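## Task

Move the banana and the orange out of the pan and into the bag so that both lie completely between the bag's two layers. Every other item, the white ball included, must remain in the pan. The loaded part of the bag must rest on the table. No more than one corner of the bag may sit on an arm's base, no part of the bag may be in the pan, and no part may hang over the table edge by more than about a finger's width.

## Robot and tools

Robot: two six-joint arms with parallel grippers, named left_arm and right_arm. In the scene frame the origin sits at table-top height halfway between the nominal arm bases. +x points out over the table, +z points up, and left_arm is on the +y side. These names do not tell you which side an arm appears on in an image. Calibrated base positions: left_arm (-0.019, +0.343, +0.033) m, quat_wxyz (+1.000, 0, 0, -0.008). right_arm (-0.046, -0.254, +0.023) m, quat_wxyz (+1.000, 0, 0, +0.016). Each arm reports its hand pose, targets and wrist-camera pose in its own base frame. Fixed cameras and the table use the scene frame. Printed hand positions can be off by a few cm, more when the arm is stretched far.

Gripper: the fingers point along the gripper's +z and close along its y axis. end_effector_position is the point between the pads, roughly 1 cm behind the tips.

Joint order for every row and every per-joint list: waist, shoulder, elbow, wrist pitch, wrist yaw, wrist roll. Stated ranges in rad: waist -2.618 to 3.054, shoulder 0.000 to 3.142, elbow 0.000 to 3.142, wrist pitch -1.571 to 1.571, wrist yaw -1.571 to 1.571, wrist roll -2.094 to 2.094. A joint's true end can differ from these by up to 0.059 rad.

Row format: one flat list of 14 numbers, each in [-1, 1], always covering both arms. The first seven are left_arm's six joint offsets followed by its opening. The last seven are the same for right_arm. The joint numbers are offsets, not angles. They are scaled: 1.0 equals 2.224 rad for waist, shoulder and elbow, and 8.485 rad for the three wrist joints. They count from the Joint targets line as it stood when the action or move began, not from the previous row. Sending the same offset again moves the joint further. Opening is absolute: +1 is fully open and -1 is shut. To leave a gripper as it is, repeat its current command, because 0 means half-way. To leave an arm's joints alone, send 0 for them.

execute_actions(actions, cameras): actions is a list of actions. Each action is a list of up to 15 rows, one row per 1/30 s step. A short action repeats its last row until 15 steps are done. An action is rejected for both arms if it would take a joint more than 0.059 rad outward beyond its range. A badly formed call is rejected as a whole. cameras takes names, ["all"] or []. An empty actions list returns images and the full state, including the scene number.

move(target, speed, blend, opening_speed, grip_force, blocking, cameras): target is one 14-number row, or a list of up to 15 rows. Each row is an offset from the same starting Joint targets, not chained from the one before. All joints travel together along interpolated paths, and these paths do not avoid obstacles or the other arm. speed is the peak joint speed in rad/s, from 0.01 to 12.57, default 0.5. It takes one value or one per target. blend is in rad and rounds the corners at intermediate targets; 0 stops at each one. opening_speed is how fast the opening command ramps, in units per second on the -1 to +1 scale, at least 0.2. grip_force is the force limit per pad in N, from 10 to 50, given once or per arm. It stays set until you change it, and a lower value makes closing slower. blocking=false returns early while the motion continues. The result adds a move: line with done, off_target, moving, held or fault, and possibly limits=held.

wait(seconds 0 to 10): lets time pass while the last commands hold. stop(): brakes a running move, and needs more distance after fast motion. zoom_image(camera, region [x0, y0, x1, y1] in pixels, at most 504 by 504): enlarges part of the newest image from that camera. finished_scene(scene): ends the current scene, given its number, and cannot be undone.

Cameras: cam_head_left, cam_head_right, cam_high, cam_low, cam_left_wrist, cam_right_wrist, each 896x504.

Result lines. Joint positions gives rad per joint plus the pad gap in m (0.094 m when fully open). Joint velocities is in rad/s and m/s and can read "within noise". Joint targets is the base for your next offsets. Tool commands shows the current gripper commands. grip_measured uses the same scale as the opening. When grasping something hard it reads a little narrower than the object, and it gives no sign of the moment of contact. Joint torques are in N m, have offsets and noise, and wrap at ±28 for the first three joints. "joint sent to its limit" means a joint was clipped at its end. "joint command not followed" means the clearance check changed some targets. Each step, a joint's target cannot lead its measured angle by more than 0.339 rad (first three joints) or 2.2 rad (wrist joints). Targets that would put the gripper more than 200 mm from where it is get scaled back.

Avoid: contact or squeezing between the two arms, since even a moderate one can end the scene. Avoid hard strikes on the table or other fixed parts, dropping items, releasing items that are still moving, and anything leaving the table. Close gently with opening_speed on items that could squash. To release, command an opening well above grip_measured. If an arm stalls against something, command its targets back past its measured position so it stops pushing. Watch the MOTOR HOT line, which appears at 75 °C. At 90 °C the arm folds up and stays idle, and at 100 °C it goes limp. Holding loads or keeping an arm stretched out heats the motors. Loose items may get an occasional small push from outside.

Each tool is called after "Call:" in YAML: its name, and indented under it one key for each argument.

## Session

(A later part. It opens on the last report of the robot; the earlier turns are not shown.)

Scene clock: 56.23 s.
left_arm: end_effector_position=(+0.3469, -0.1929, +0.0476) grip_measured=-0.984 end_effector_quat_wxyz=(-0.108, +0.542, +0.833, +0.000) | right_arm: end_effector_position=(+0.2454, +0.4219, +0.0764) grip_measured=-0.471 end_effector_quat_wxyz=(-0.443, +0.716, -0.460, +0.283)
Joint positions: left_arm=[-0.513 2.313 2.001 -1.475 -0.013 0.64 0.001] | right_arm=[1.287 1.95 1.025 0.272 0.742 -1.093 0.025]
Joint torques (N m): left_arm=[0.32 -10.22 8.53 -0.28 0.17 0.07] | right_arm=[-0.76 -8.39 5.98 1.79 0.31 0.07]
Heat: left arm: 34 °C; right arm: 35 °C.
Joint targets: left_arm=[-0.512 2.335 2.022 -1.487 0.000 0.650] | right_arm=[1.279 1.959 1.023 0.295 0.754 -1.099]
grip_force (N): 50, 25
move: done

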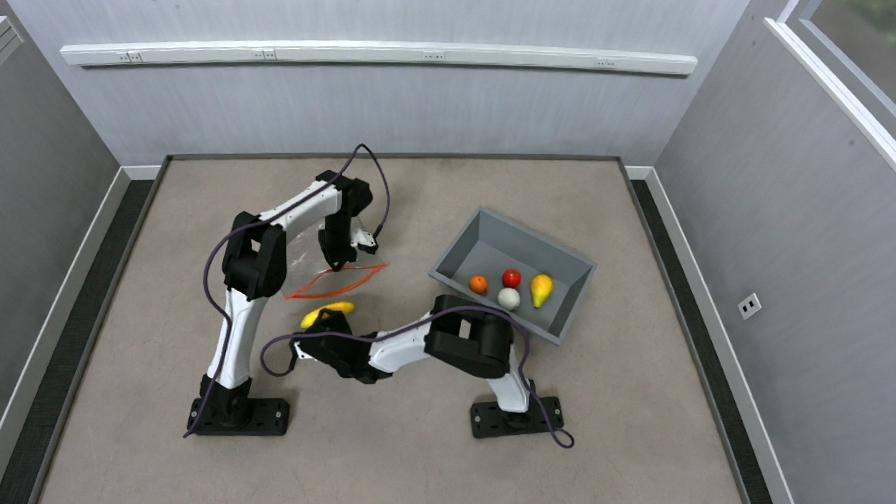

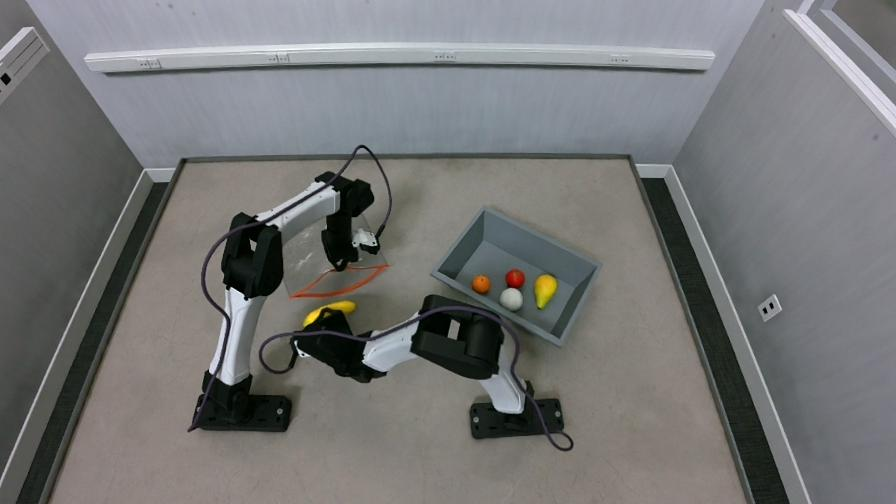

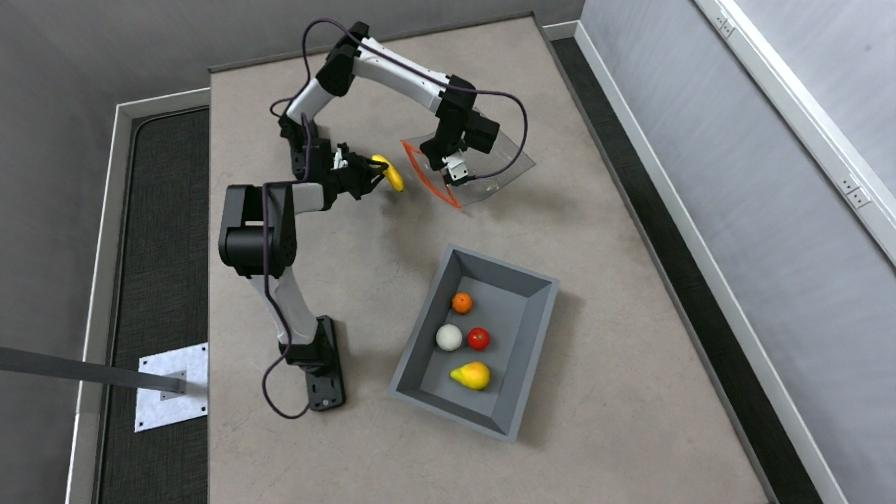

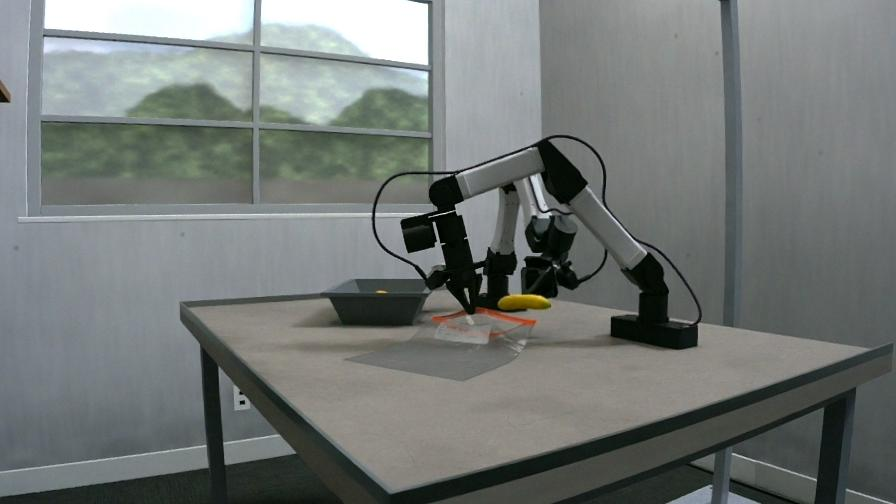

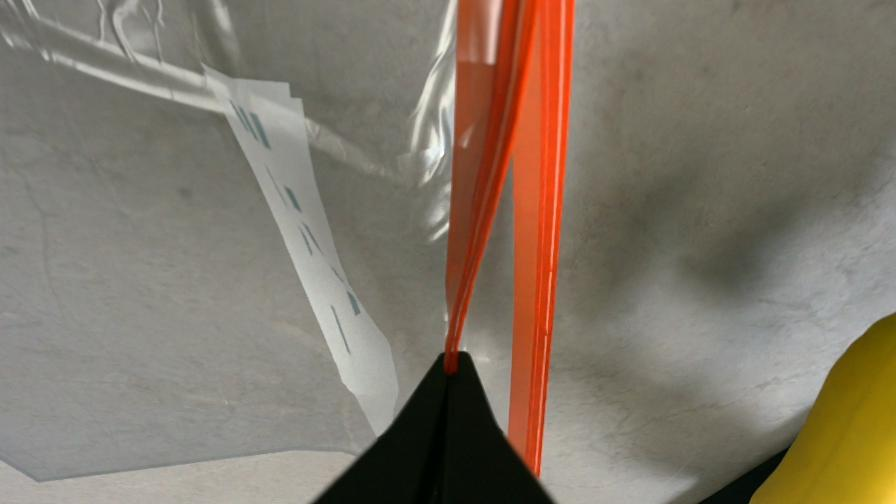

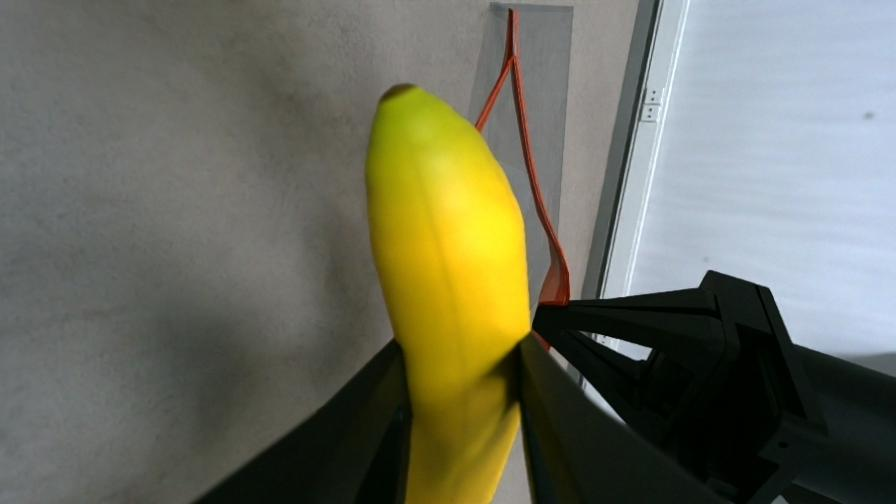

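Call:
move:
  target: [0,0,0,0,0,0,-1, -0.0832,0.1908,0.1902,0.0082,-0.0136,-0.0123,-0.48]
  speed: 0.3
  cameras: ["all"]

Call:
zoom_image:
  camera: "cam_head_left"
  region: [240, 180, 440, 340]

Call:
zoom_image:
  camera: "cam_low"
  region: [330, 180, 630, 390]

Call:
zoom_image:
  camera: "cam_high"
  region: [340, 90, 560, 260]

Scene clock: 59.50 s.
left_arm: end_effector_position=(+0.3468, -0.1928, +0.0477) grip_measured=-0.984 end_effector_quat_wxyz=(-0.108, +0.542, +0.833, +0.000) | right_arm: end_effector_position=(+0.3559, +0.4650, +0.0144) grip_measured=-0.471 end_effector_quat_wxyz=(-0.427, +0.703, -0.480, +0.305)
Joint positions: left_arm=[-0.513 2.313 2.001 -1.475 -0.013 0.64 0.001] | right_arm=[1.099 2.368 1.422 0.345 0.651 -1.198 0.025]
Joint torques (N m): left_arm=[0.36 -10.21 8.47 -0.27 0.16 0.07] | right_arm=[-0.58 -10.91 8.44 1.85 0.07 0.04]
Heat: left arm: 35 °C; right arm: 35 °C.
Joint targets: left_arm=[-0.512 2.335 2.022 -1.487 0.000 0.650] | right_arm=[1.094 2.384 1.447 0.364 0.639 -1.203]
grip_force (N): 50, 25
move: done

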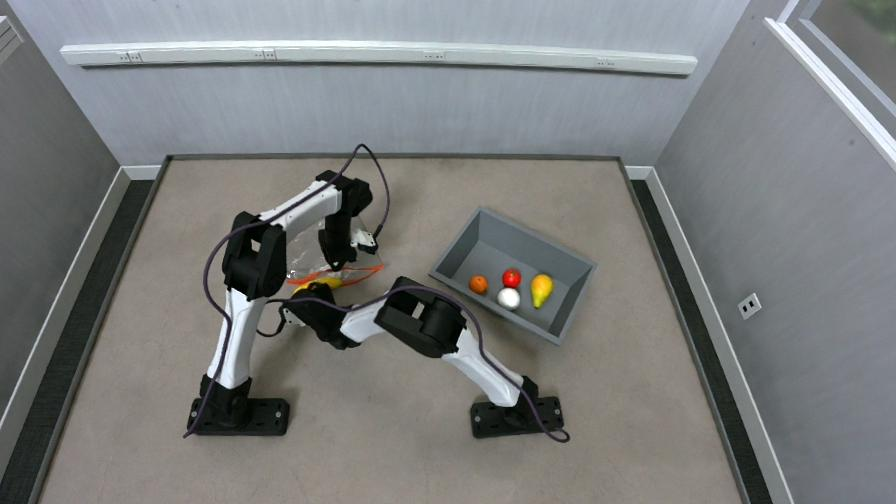

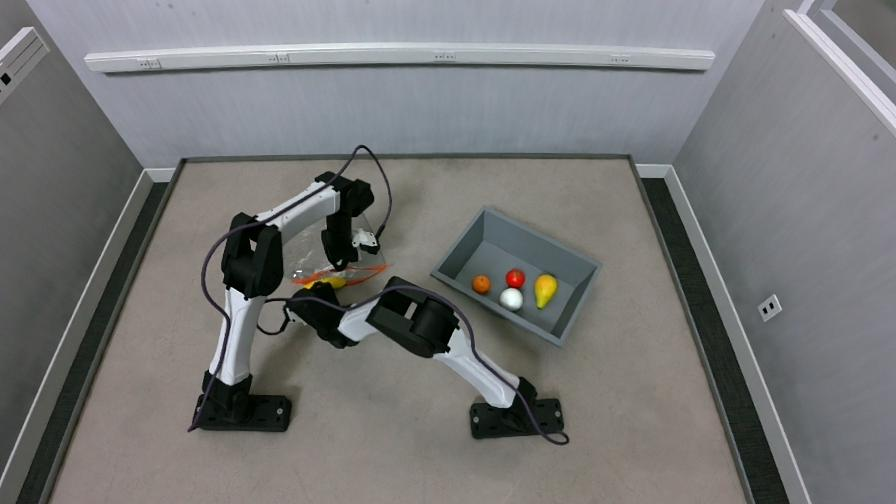

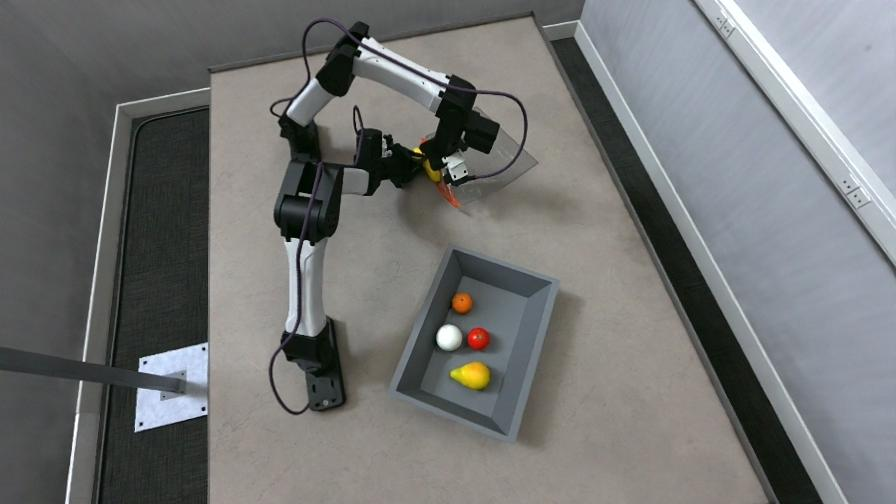

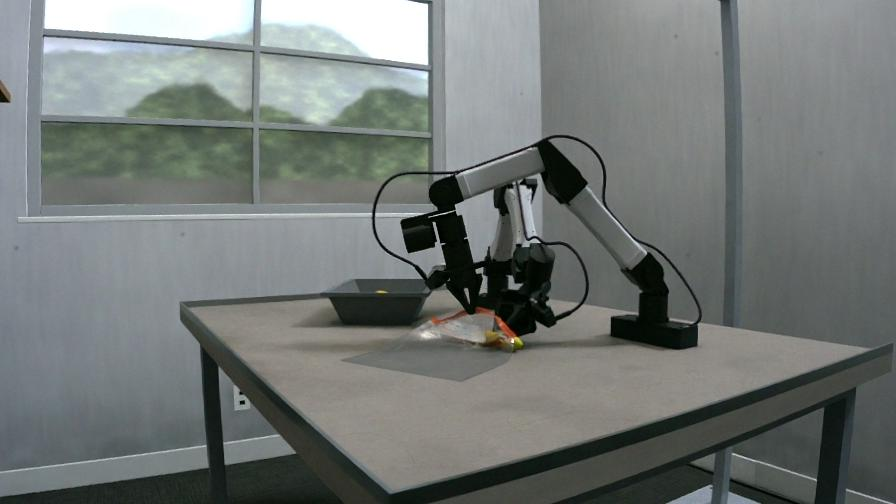

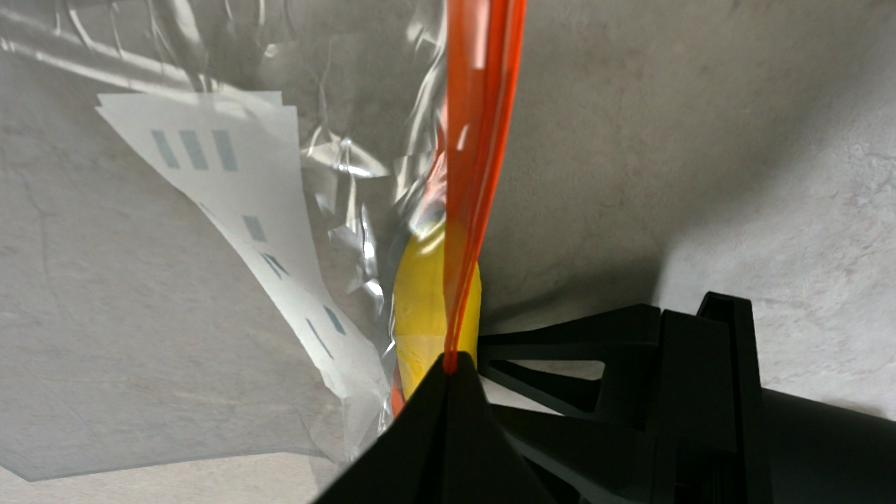

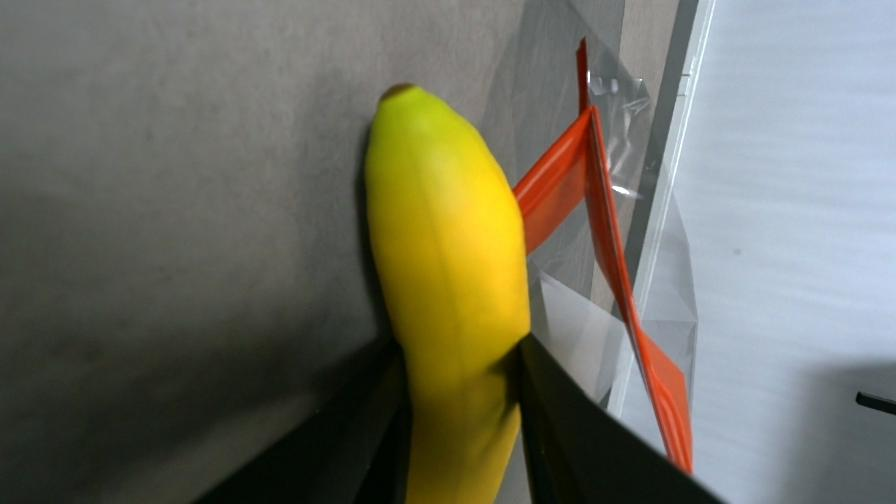

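Scaled by 2.520 from the camera's 896x504 image, which has a finer 1280x720 frame.

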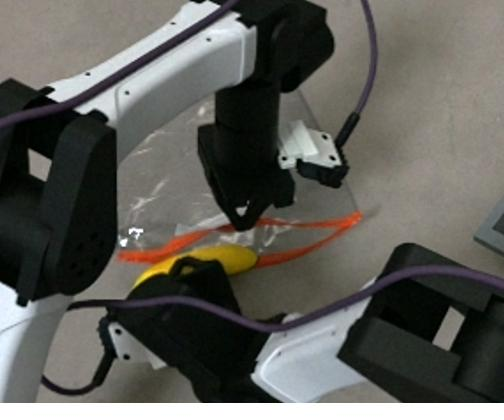

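Scaled by 1.680 from the camera's 896x504 image, which has a finer 1280x720 frame.

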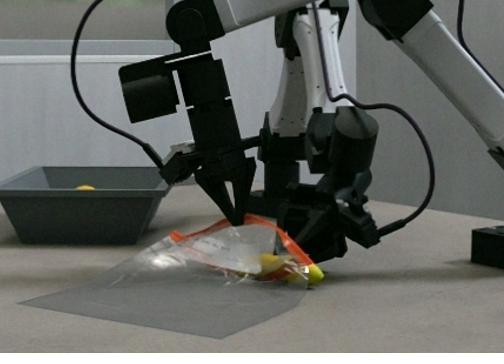

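Scaled by 2.291 from the camera's 896x504 image, which has a finer 1280x720 frame.

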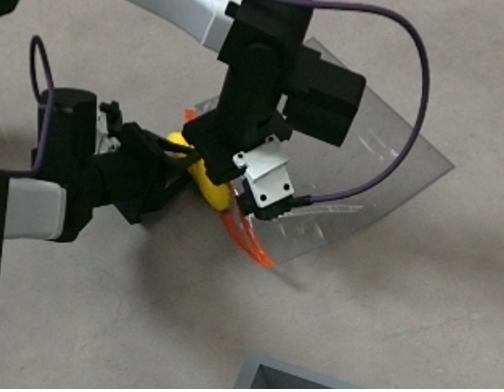

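Call:
move:
  target: [0,0,0,0,0,0,-1, 0.0541,-0.1239,-0.1236,-0.0053,0.0088,0.008,-0.48]
  speed: 0.35
  cameras: ["all"]

Call:
zoom_image:
  camera: "cam_head_left"
  region: [240, 180, 440, 340]

Call:
zoom_image:
  camera: "cam_low"
  region: [330, 180, 630, 390]

Scene clock: 61.33 s.
left_arm: end_effector_position=(+0.3468, -0.1928, +0.0477) grip_measured=-0.984 end_effector_quat_wxyz=(-0.108, +0.542, +0.833, +0.000) | right_arm: end_effector_position=(+0.2870, +0.4425, +0.0364) grip_measured=-0.471 end_effector_quat_wxyz=(-0.421, +0.722, -0.463, +0.295)
Joint positions: left_arm=[-0.513 2.313 2.001 -1.475 -0.013 0.64 0.001] | right_arm=[1.21 2.155 1.177 0.315 0.701 -1.145 0.025]
Joint torques (N m): left_arm=[0.35 -10.19 8.53 -0.27 0.17 0.06] | right_arm=[0.47 -14.83 5.37 1.65 0.3 0.2]
Heat: left arm: 35 °C; right arm: 36 °C.
Joint targets: left_arm=[-0.512 2.335 2.022 -1.487 0.000 0.650] | right_arm=[1.214 2.108 1.172 0.319 0.713 -1.136]
grip_force (N): 50, 25
move: off_target (right_arm); right_arm: the shoulder is farthest, 0.047 rad from its target

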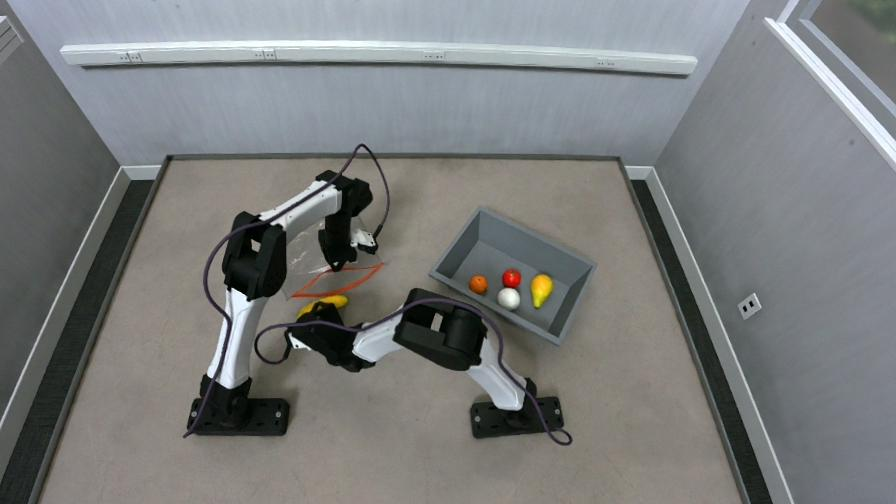

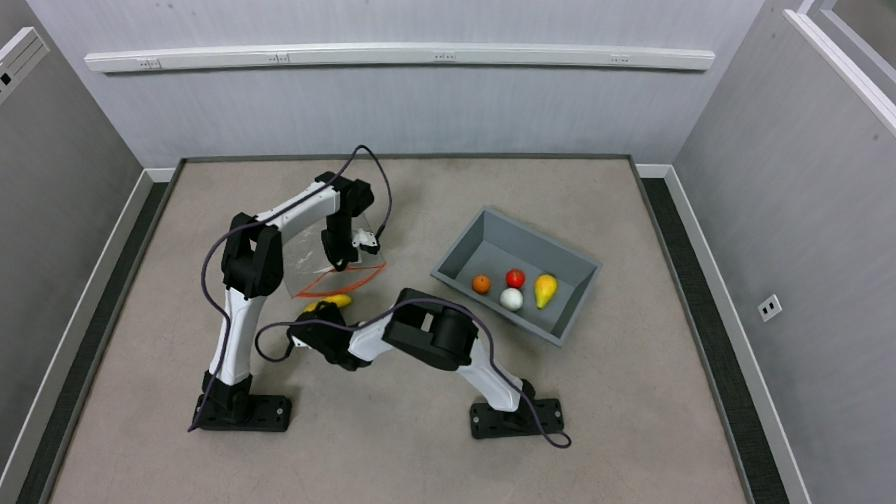

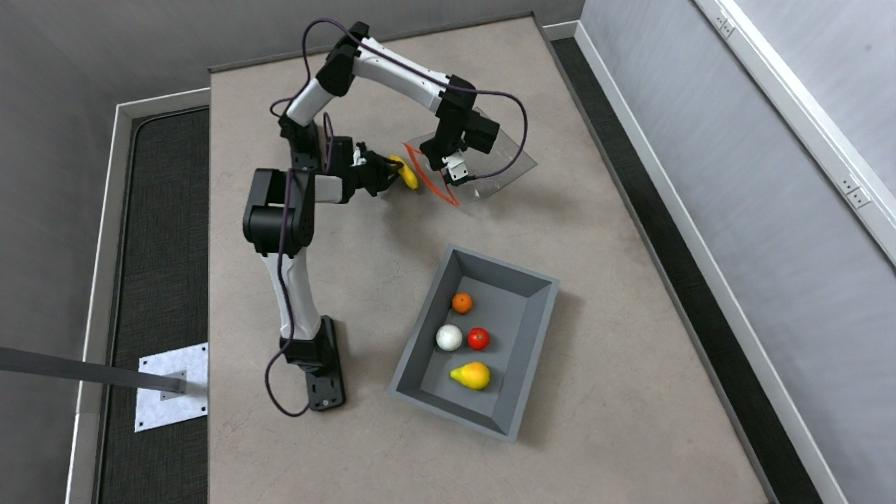

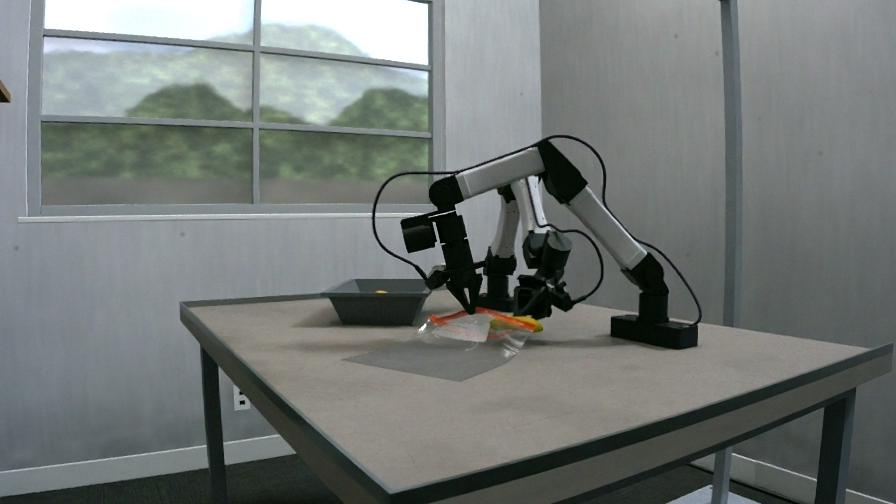

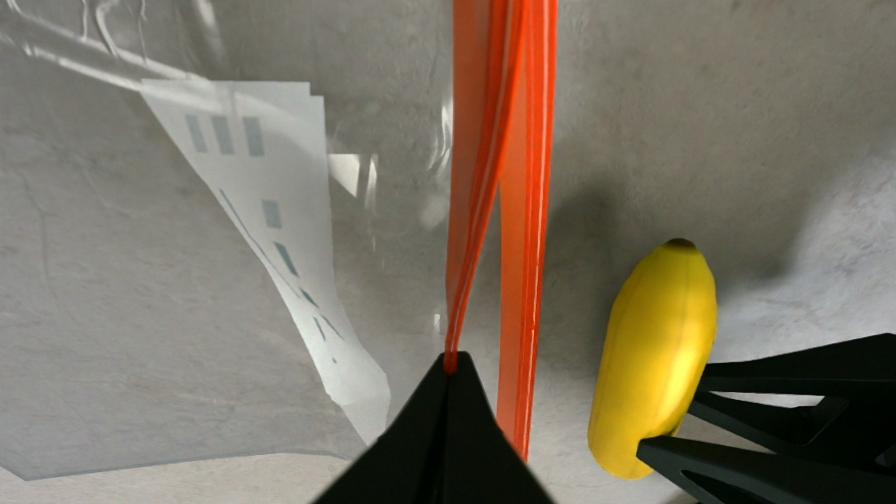

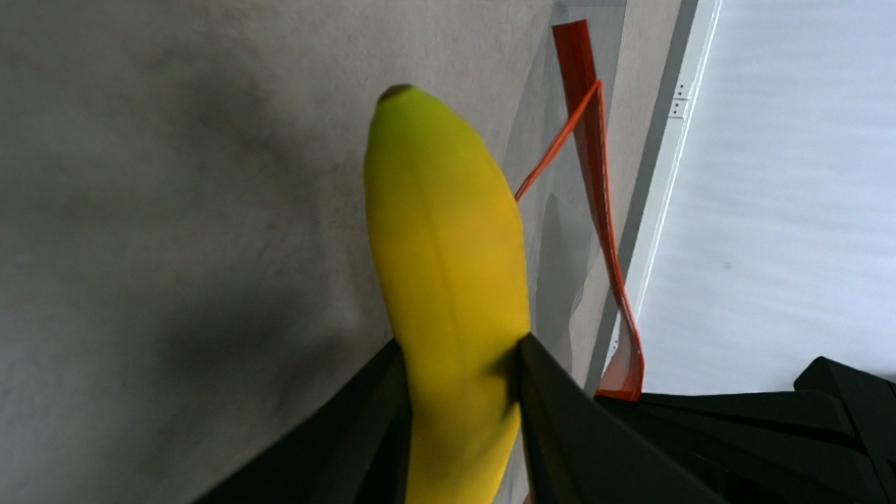

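Scaled by 2.520 from the camera's 896x504 image, which has a finer 1280x720 frame.

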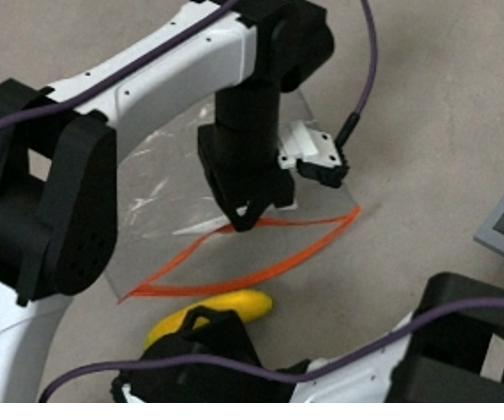

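Scaled by 1.680 from the camera's 896x504 image, which has a finer 1280x720 frame.

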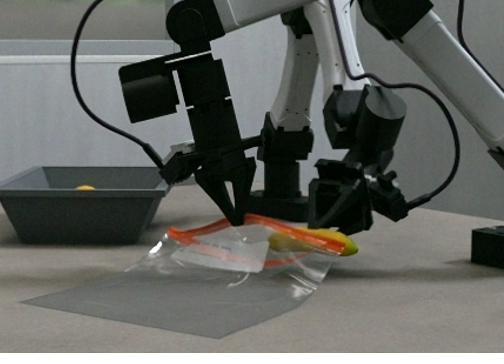

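Call:
move:
  target:
    - [0,0,0,0,0,0,-1, -0.0048,-0.0371,0.0905,-0.0479,-0.0035,0.0103,-0.48]
    - [0,0,0,0,0,0,-1, -0.0457,0.0729,0.1603,-0.032,-0.0116,0.0014,-0.48]
  speed: [0.5,0.3]
  cameras: ["all"]

Call:
zoom_image:
  camera: "cam_head_left"
  region: [240, 180, 440, 340]

Call:
zoom_image:
  camera: "cam_low"
  region: [330, 180, 630, 390]

Scene clock: 66.47 s.
left_arm: end_effector_position=(+0.3468, -0.1928, +0.0477) grip_measured=-0.984 end_effector_quat_wxyz=(-0.108, +0.542, +0.833, +0.000) | right_arm: end_effector_position=(+0.3391, +0.4642, +0.0471) grip_measured=-0.471 end_effector_quat_wxyz=(-0.386, +0.728, -0.493, +0.280)
Joint positions: left_arm=[-0.513 2.313 2.001 -1.475 -0.013 0.64 0.001] | right_arm=[1.117 2.259 1.497 0.025 0.623 -1.117 0.025]
Joint torques (N m): left_arm=[0.29 -10.22 8.5 -0.25 0.16 0.07] | right_arm=[-0.57 -11.07 9.48 1.82 0.1 0.05]
Heat: left arm: 36 °C; right arm: 38 °C.
Joint targets: left_arm=[-0.512 2.335 2.022 -1.487 0.000 0.650] | right_arm=[1.113 2.270 1.528 0.048 0.615 -1.124]
grip_force (N): 50, 25
move: done

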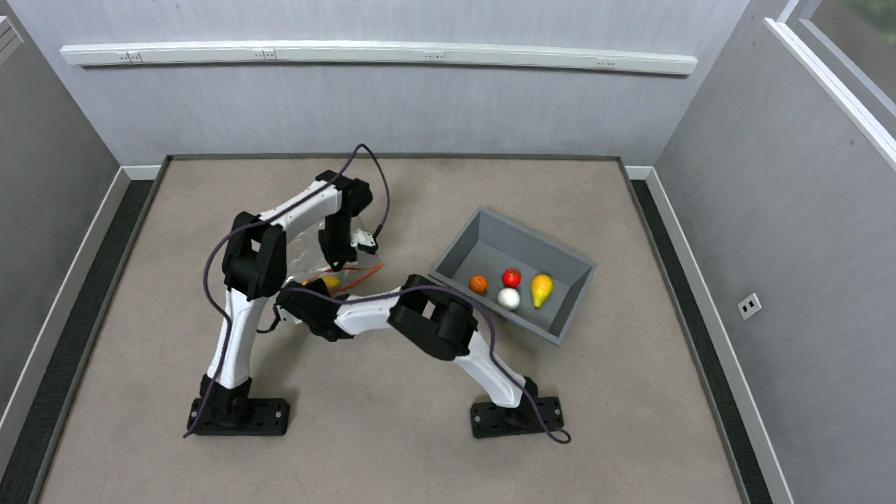

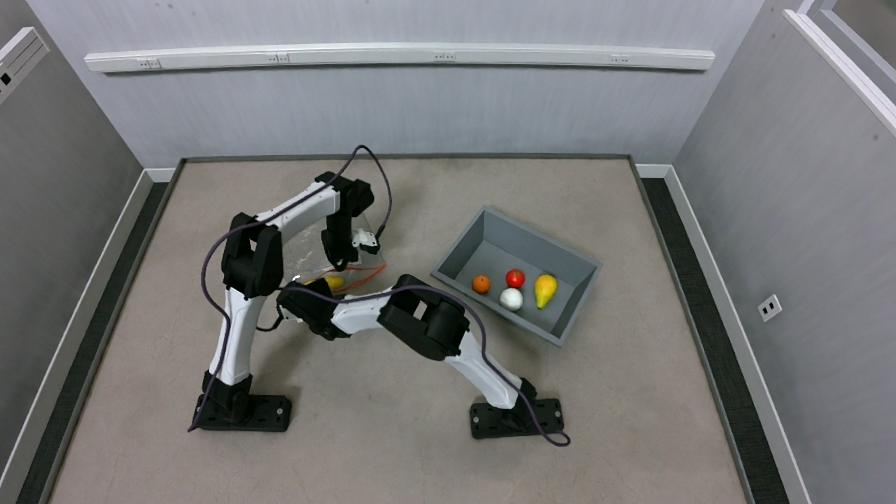

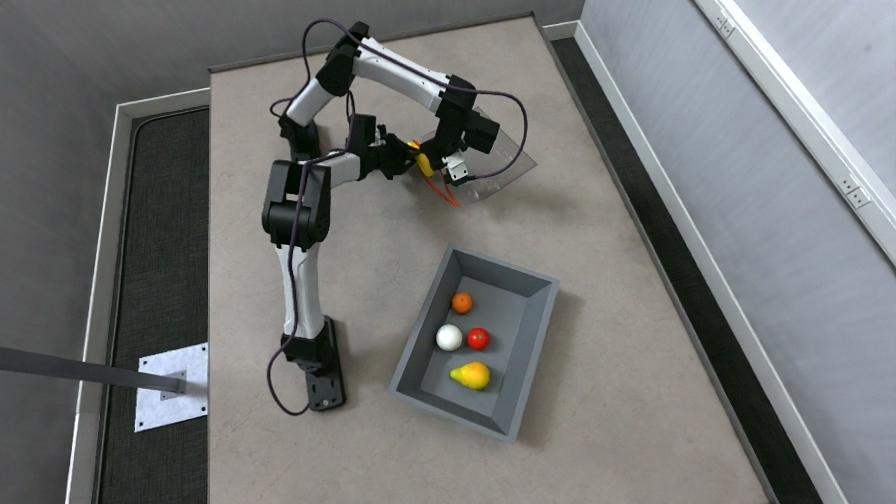

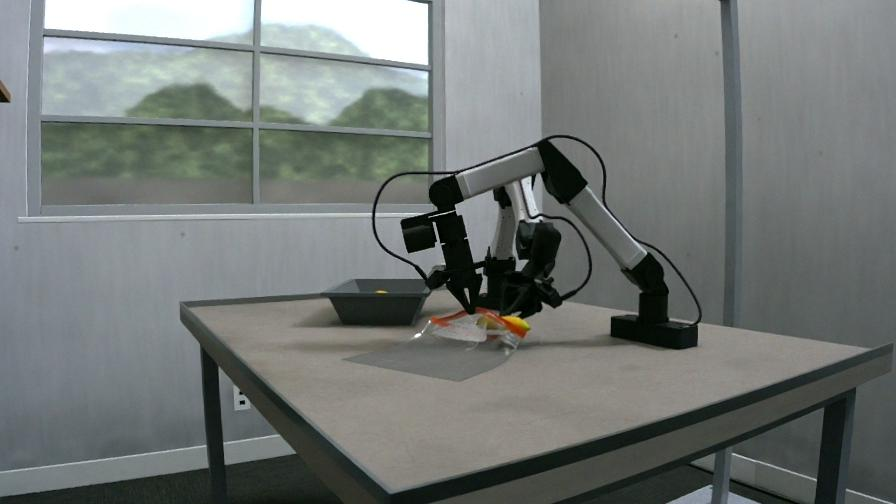

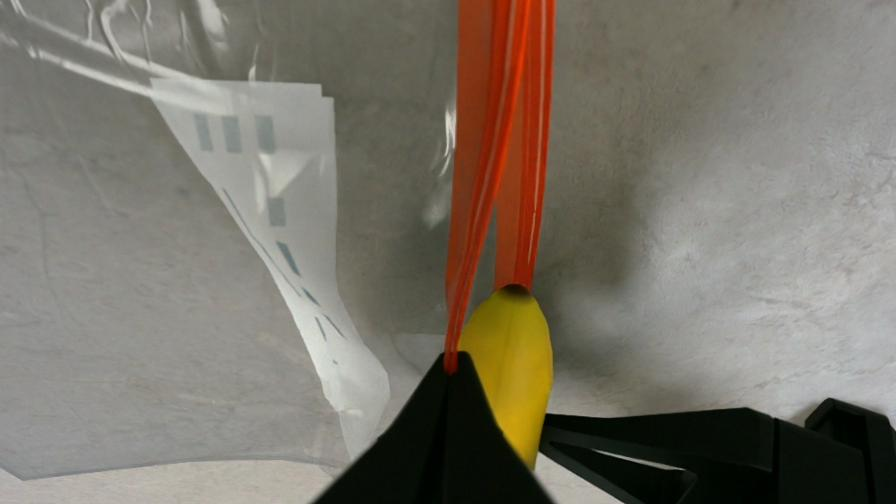

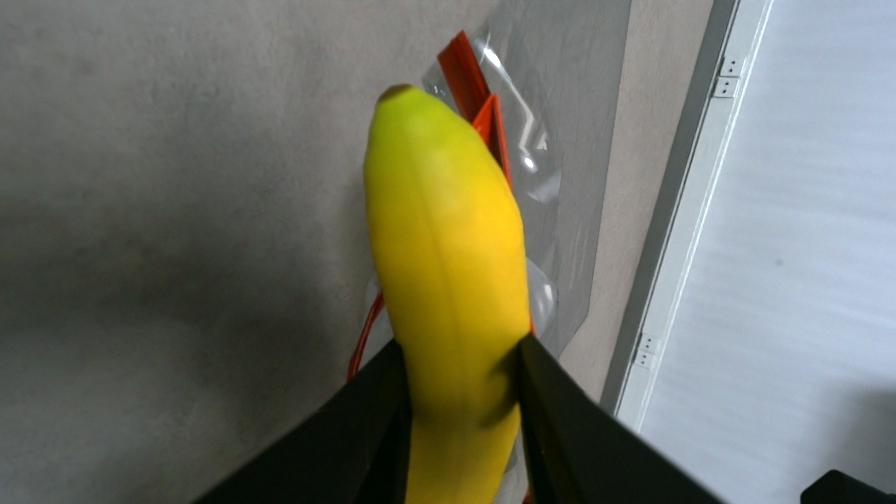

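Scaled by 2.520 from the camera's 896x504 image, which has a finer 1280x720 frame.

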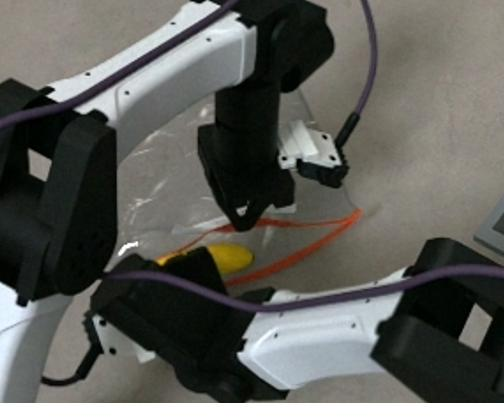

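Scaled by 1.680 from the camera's 896x504 image, which has a finer 1280x720 frame.

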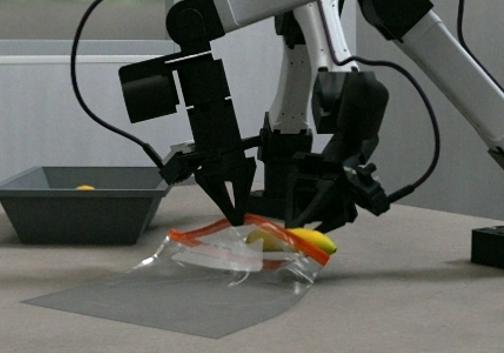

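Call:
move:
  target:
    - [0,0,0,0,0,0,-1, -0.0114,-0.017,-0.0263,0.0037,-0.0024,-0.0022,-0.48]
    - [0,0,0,0,0,0,-1, -0.0482,0.0916,0.0858,0.0066,-0.0099,-0.0093,-0.48]
  speed: 0.2
  cameras: ["all"]

Call:
zoom_image:
  camera: "cam_head_left"
  region: [240, 180, 440, 340]

Call:
zoom_image:
  camera: "cam_low"
  region: [380, 240, 580, 390]

Scene clock: 70.47 s.
left_arm: end_effector_position=(+0.3468, -0.1928, +0.0477) grip_measured=-0.984 end_effector_quat_wxyz=(-0.108, +0.543, +0.833, +0.000) | right_arm: end_effector_position=(+0.4029, +0.4747, +0.0155) grip_measured=-0.471 end_effector_quat_wxyz=(-0.392, +0.723, -0.495, +0.281)
Joint positions: left_arm=[-0.513 2.313 2.001 -1.475 -0.013 0.64 0.001] | right_arm=[1.013 2.454 1.692 0.084 0.547 -1.196 0.025]
Joint torques (N m): left_arm=[0.32 -10.24 8.54 -0.26 0.17 0.05] | right_arm=[-0.69 -11.58 9.25 1.82 -0.04 0.09]
Heat: left arm: 37 °C; right arm: 40 °C.
Joint targets: left_arm=[-0.512 2.335 2.022 -1.487 0.000 0.650] | right_arm=[1.005 2.474 1.719 0.103 0.531 -1.202]
grip_force (N): 50, 25
move: done

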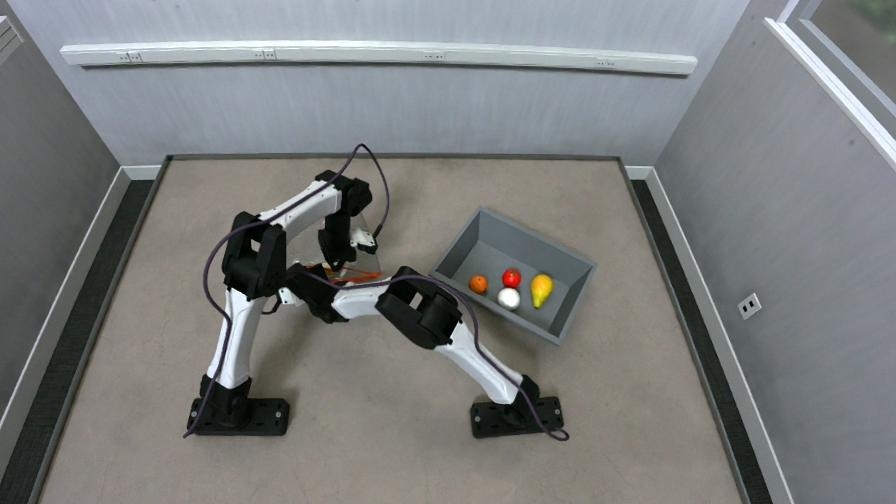

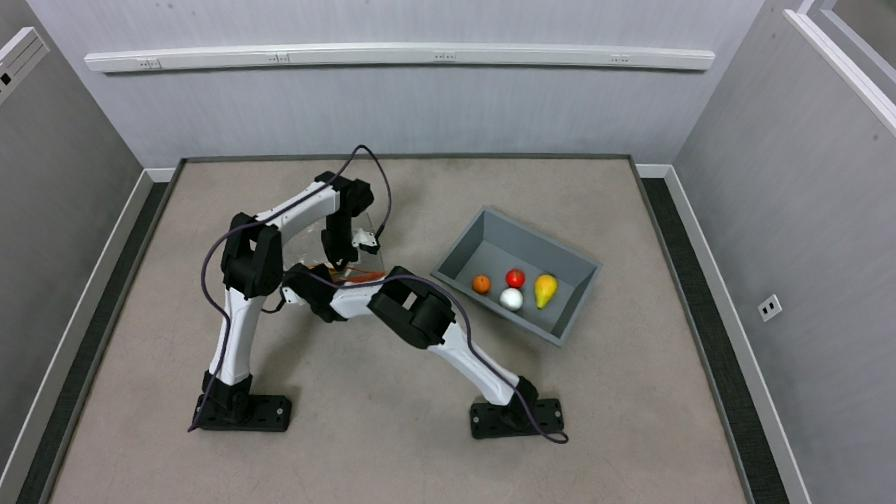

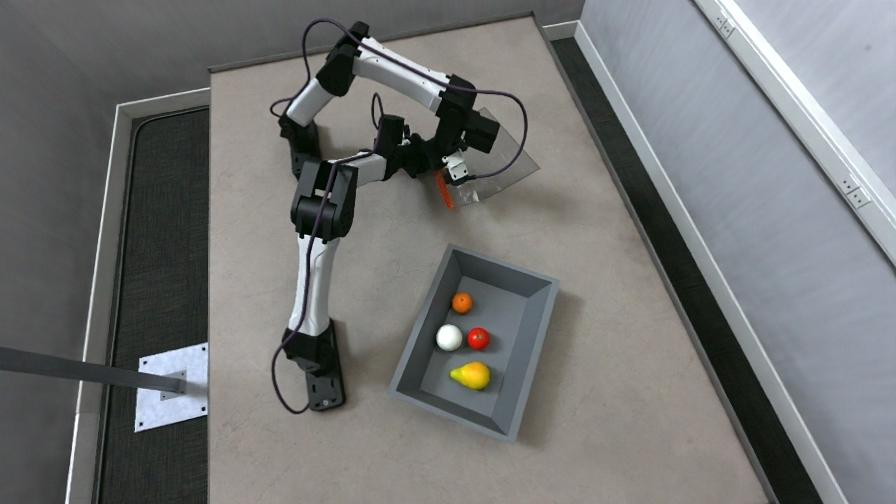

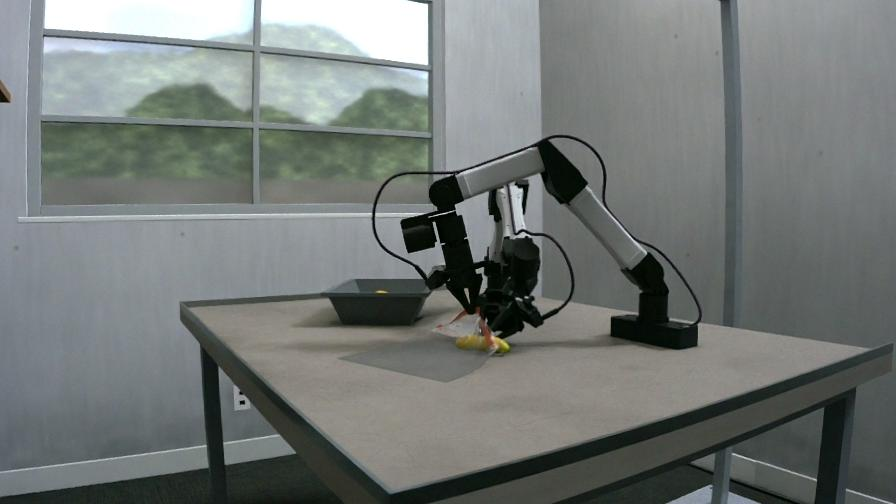

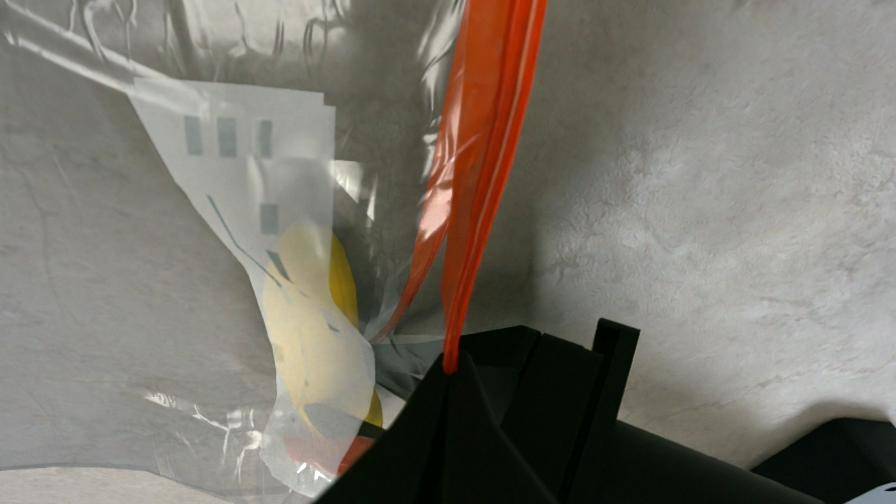

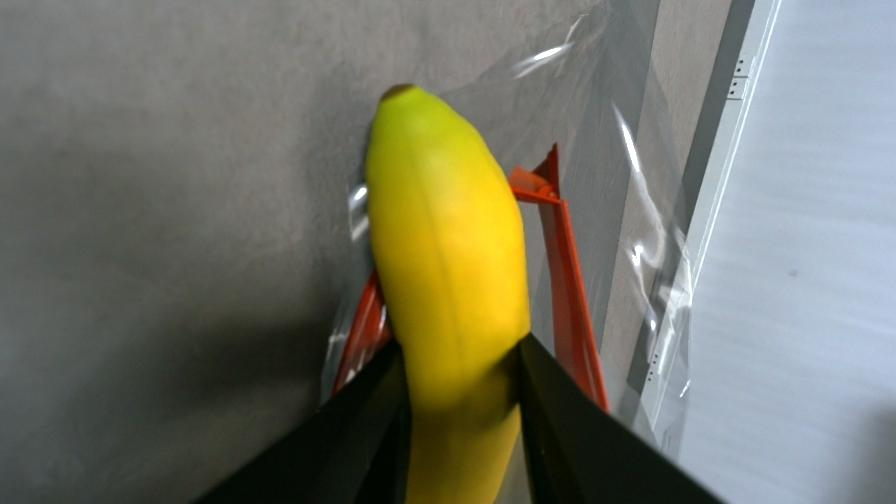

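Scaled by 2.520 from the camera's 896x504 image, which has a finer 1280x720 frame.

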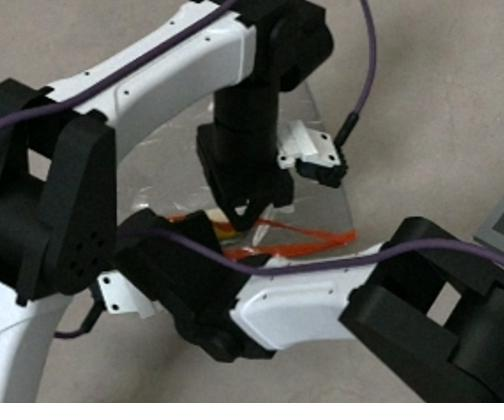

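Scaled by 2.520 from the camera's 896x504 image, which has a finer 1280x720 frame.

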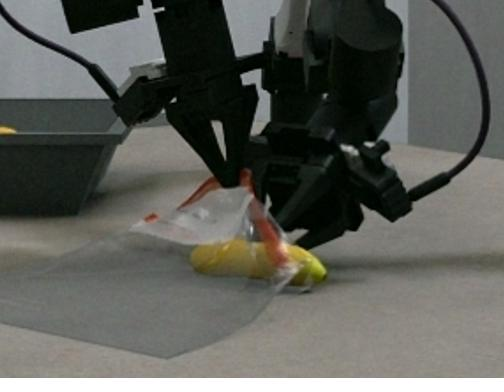

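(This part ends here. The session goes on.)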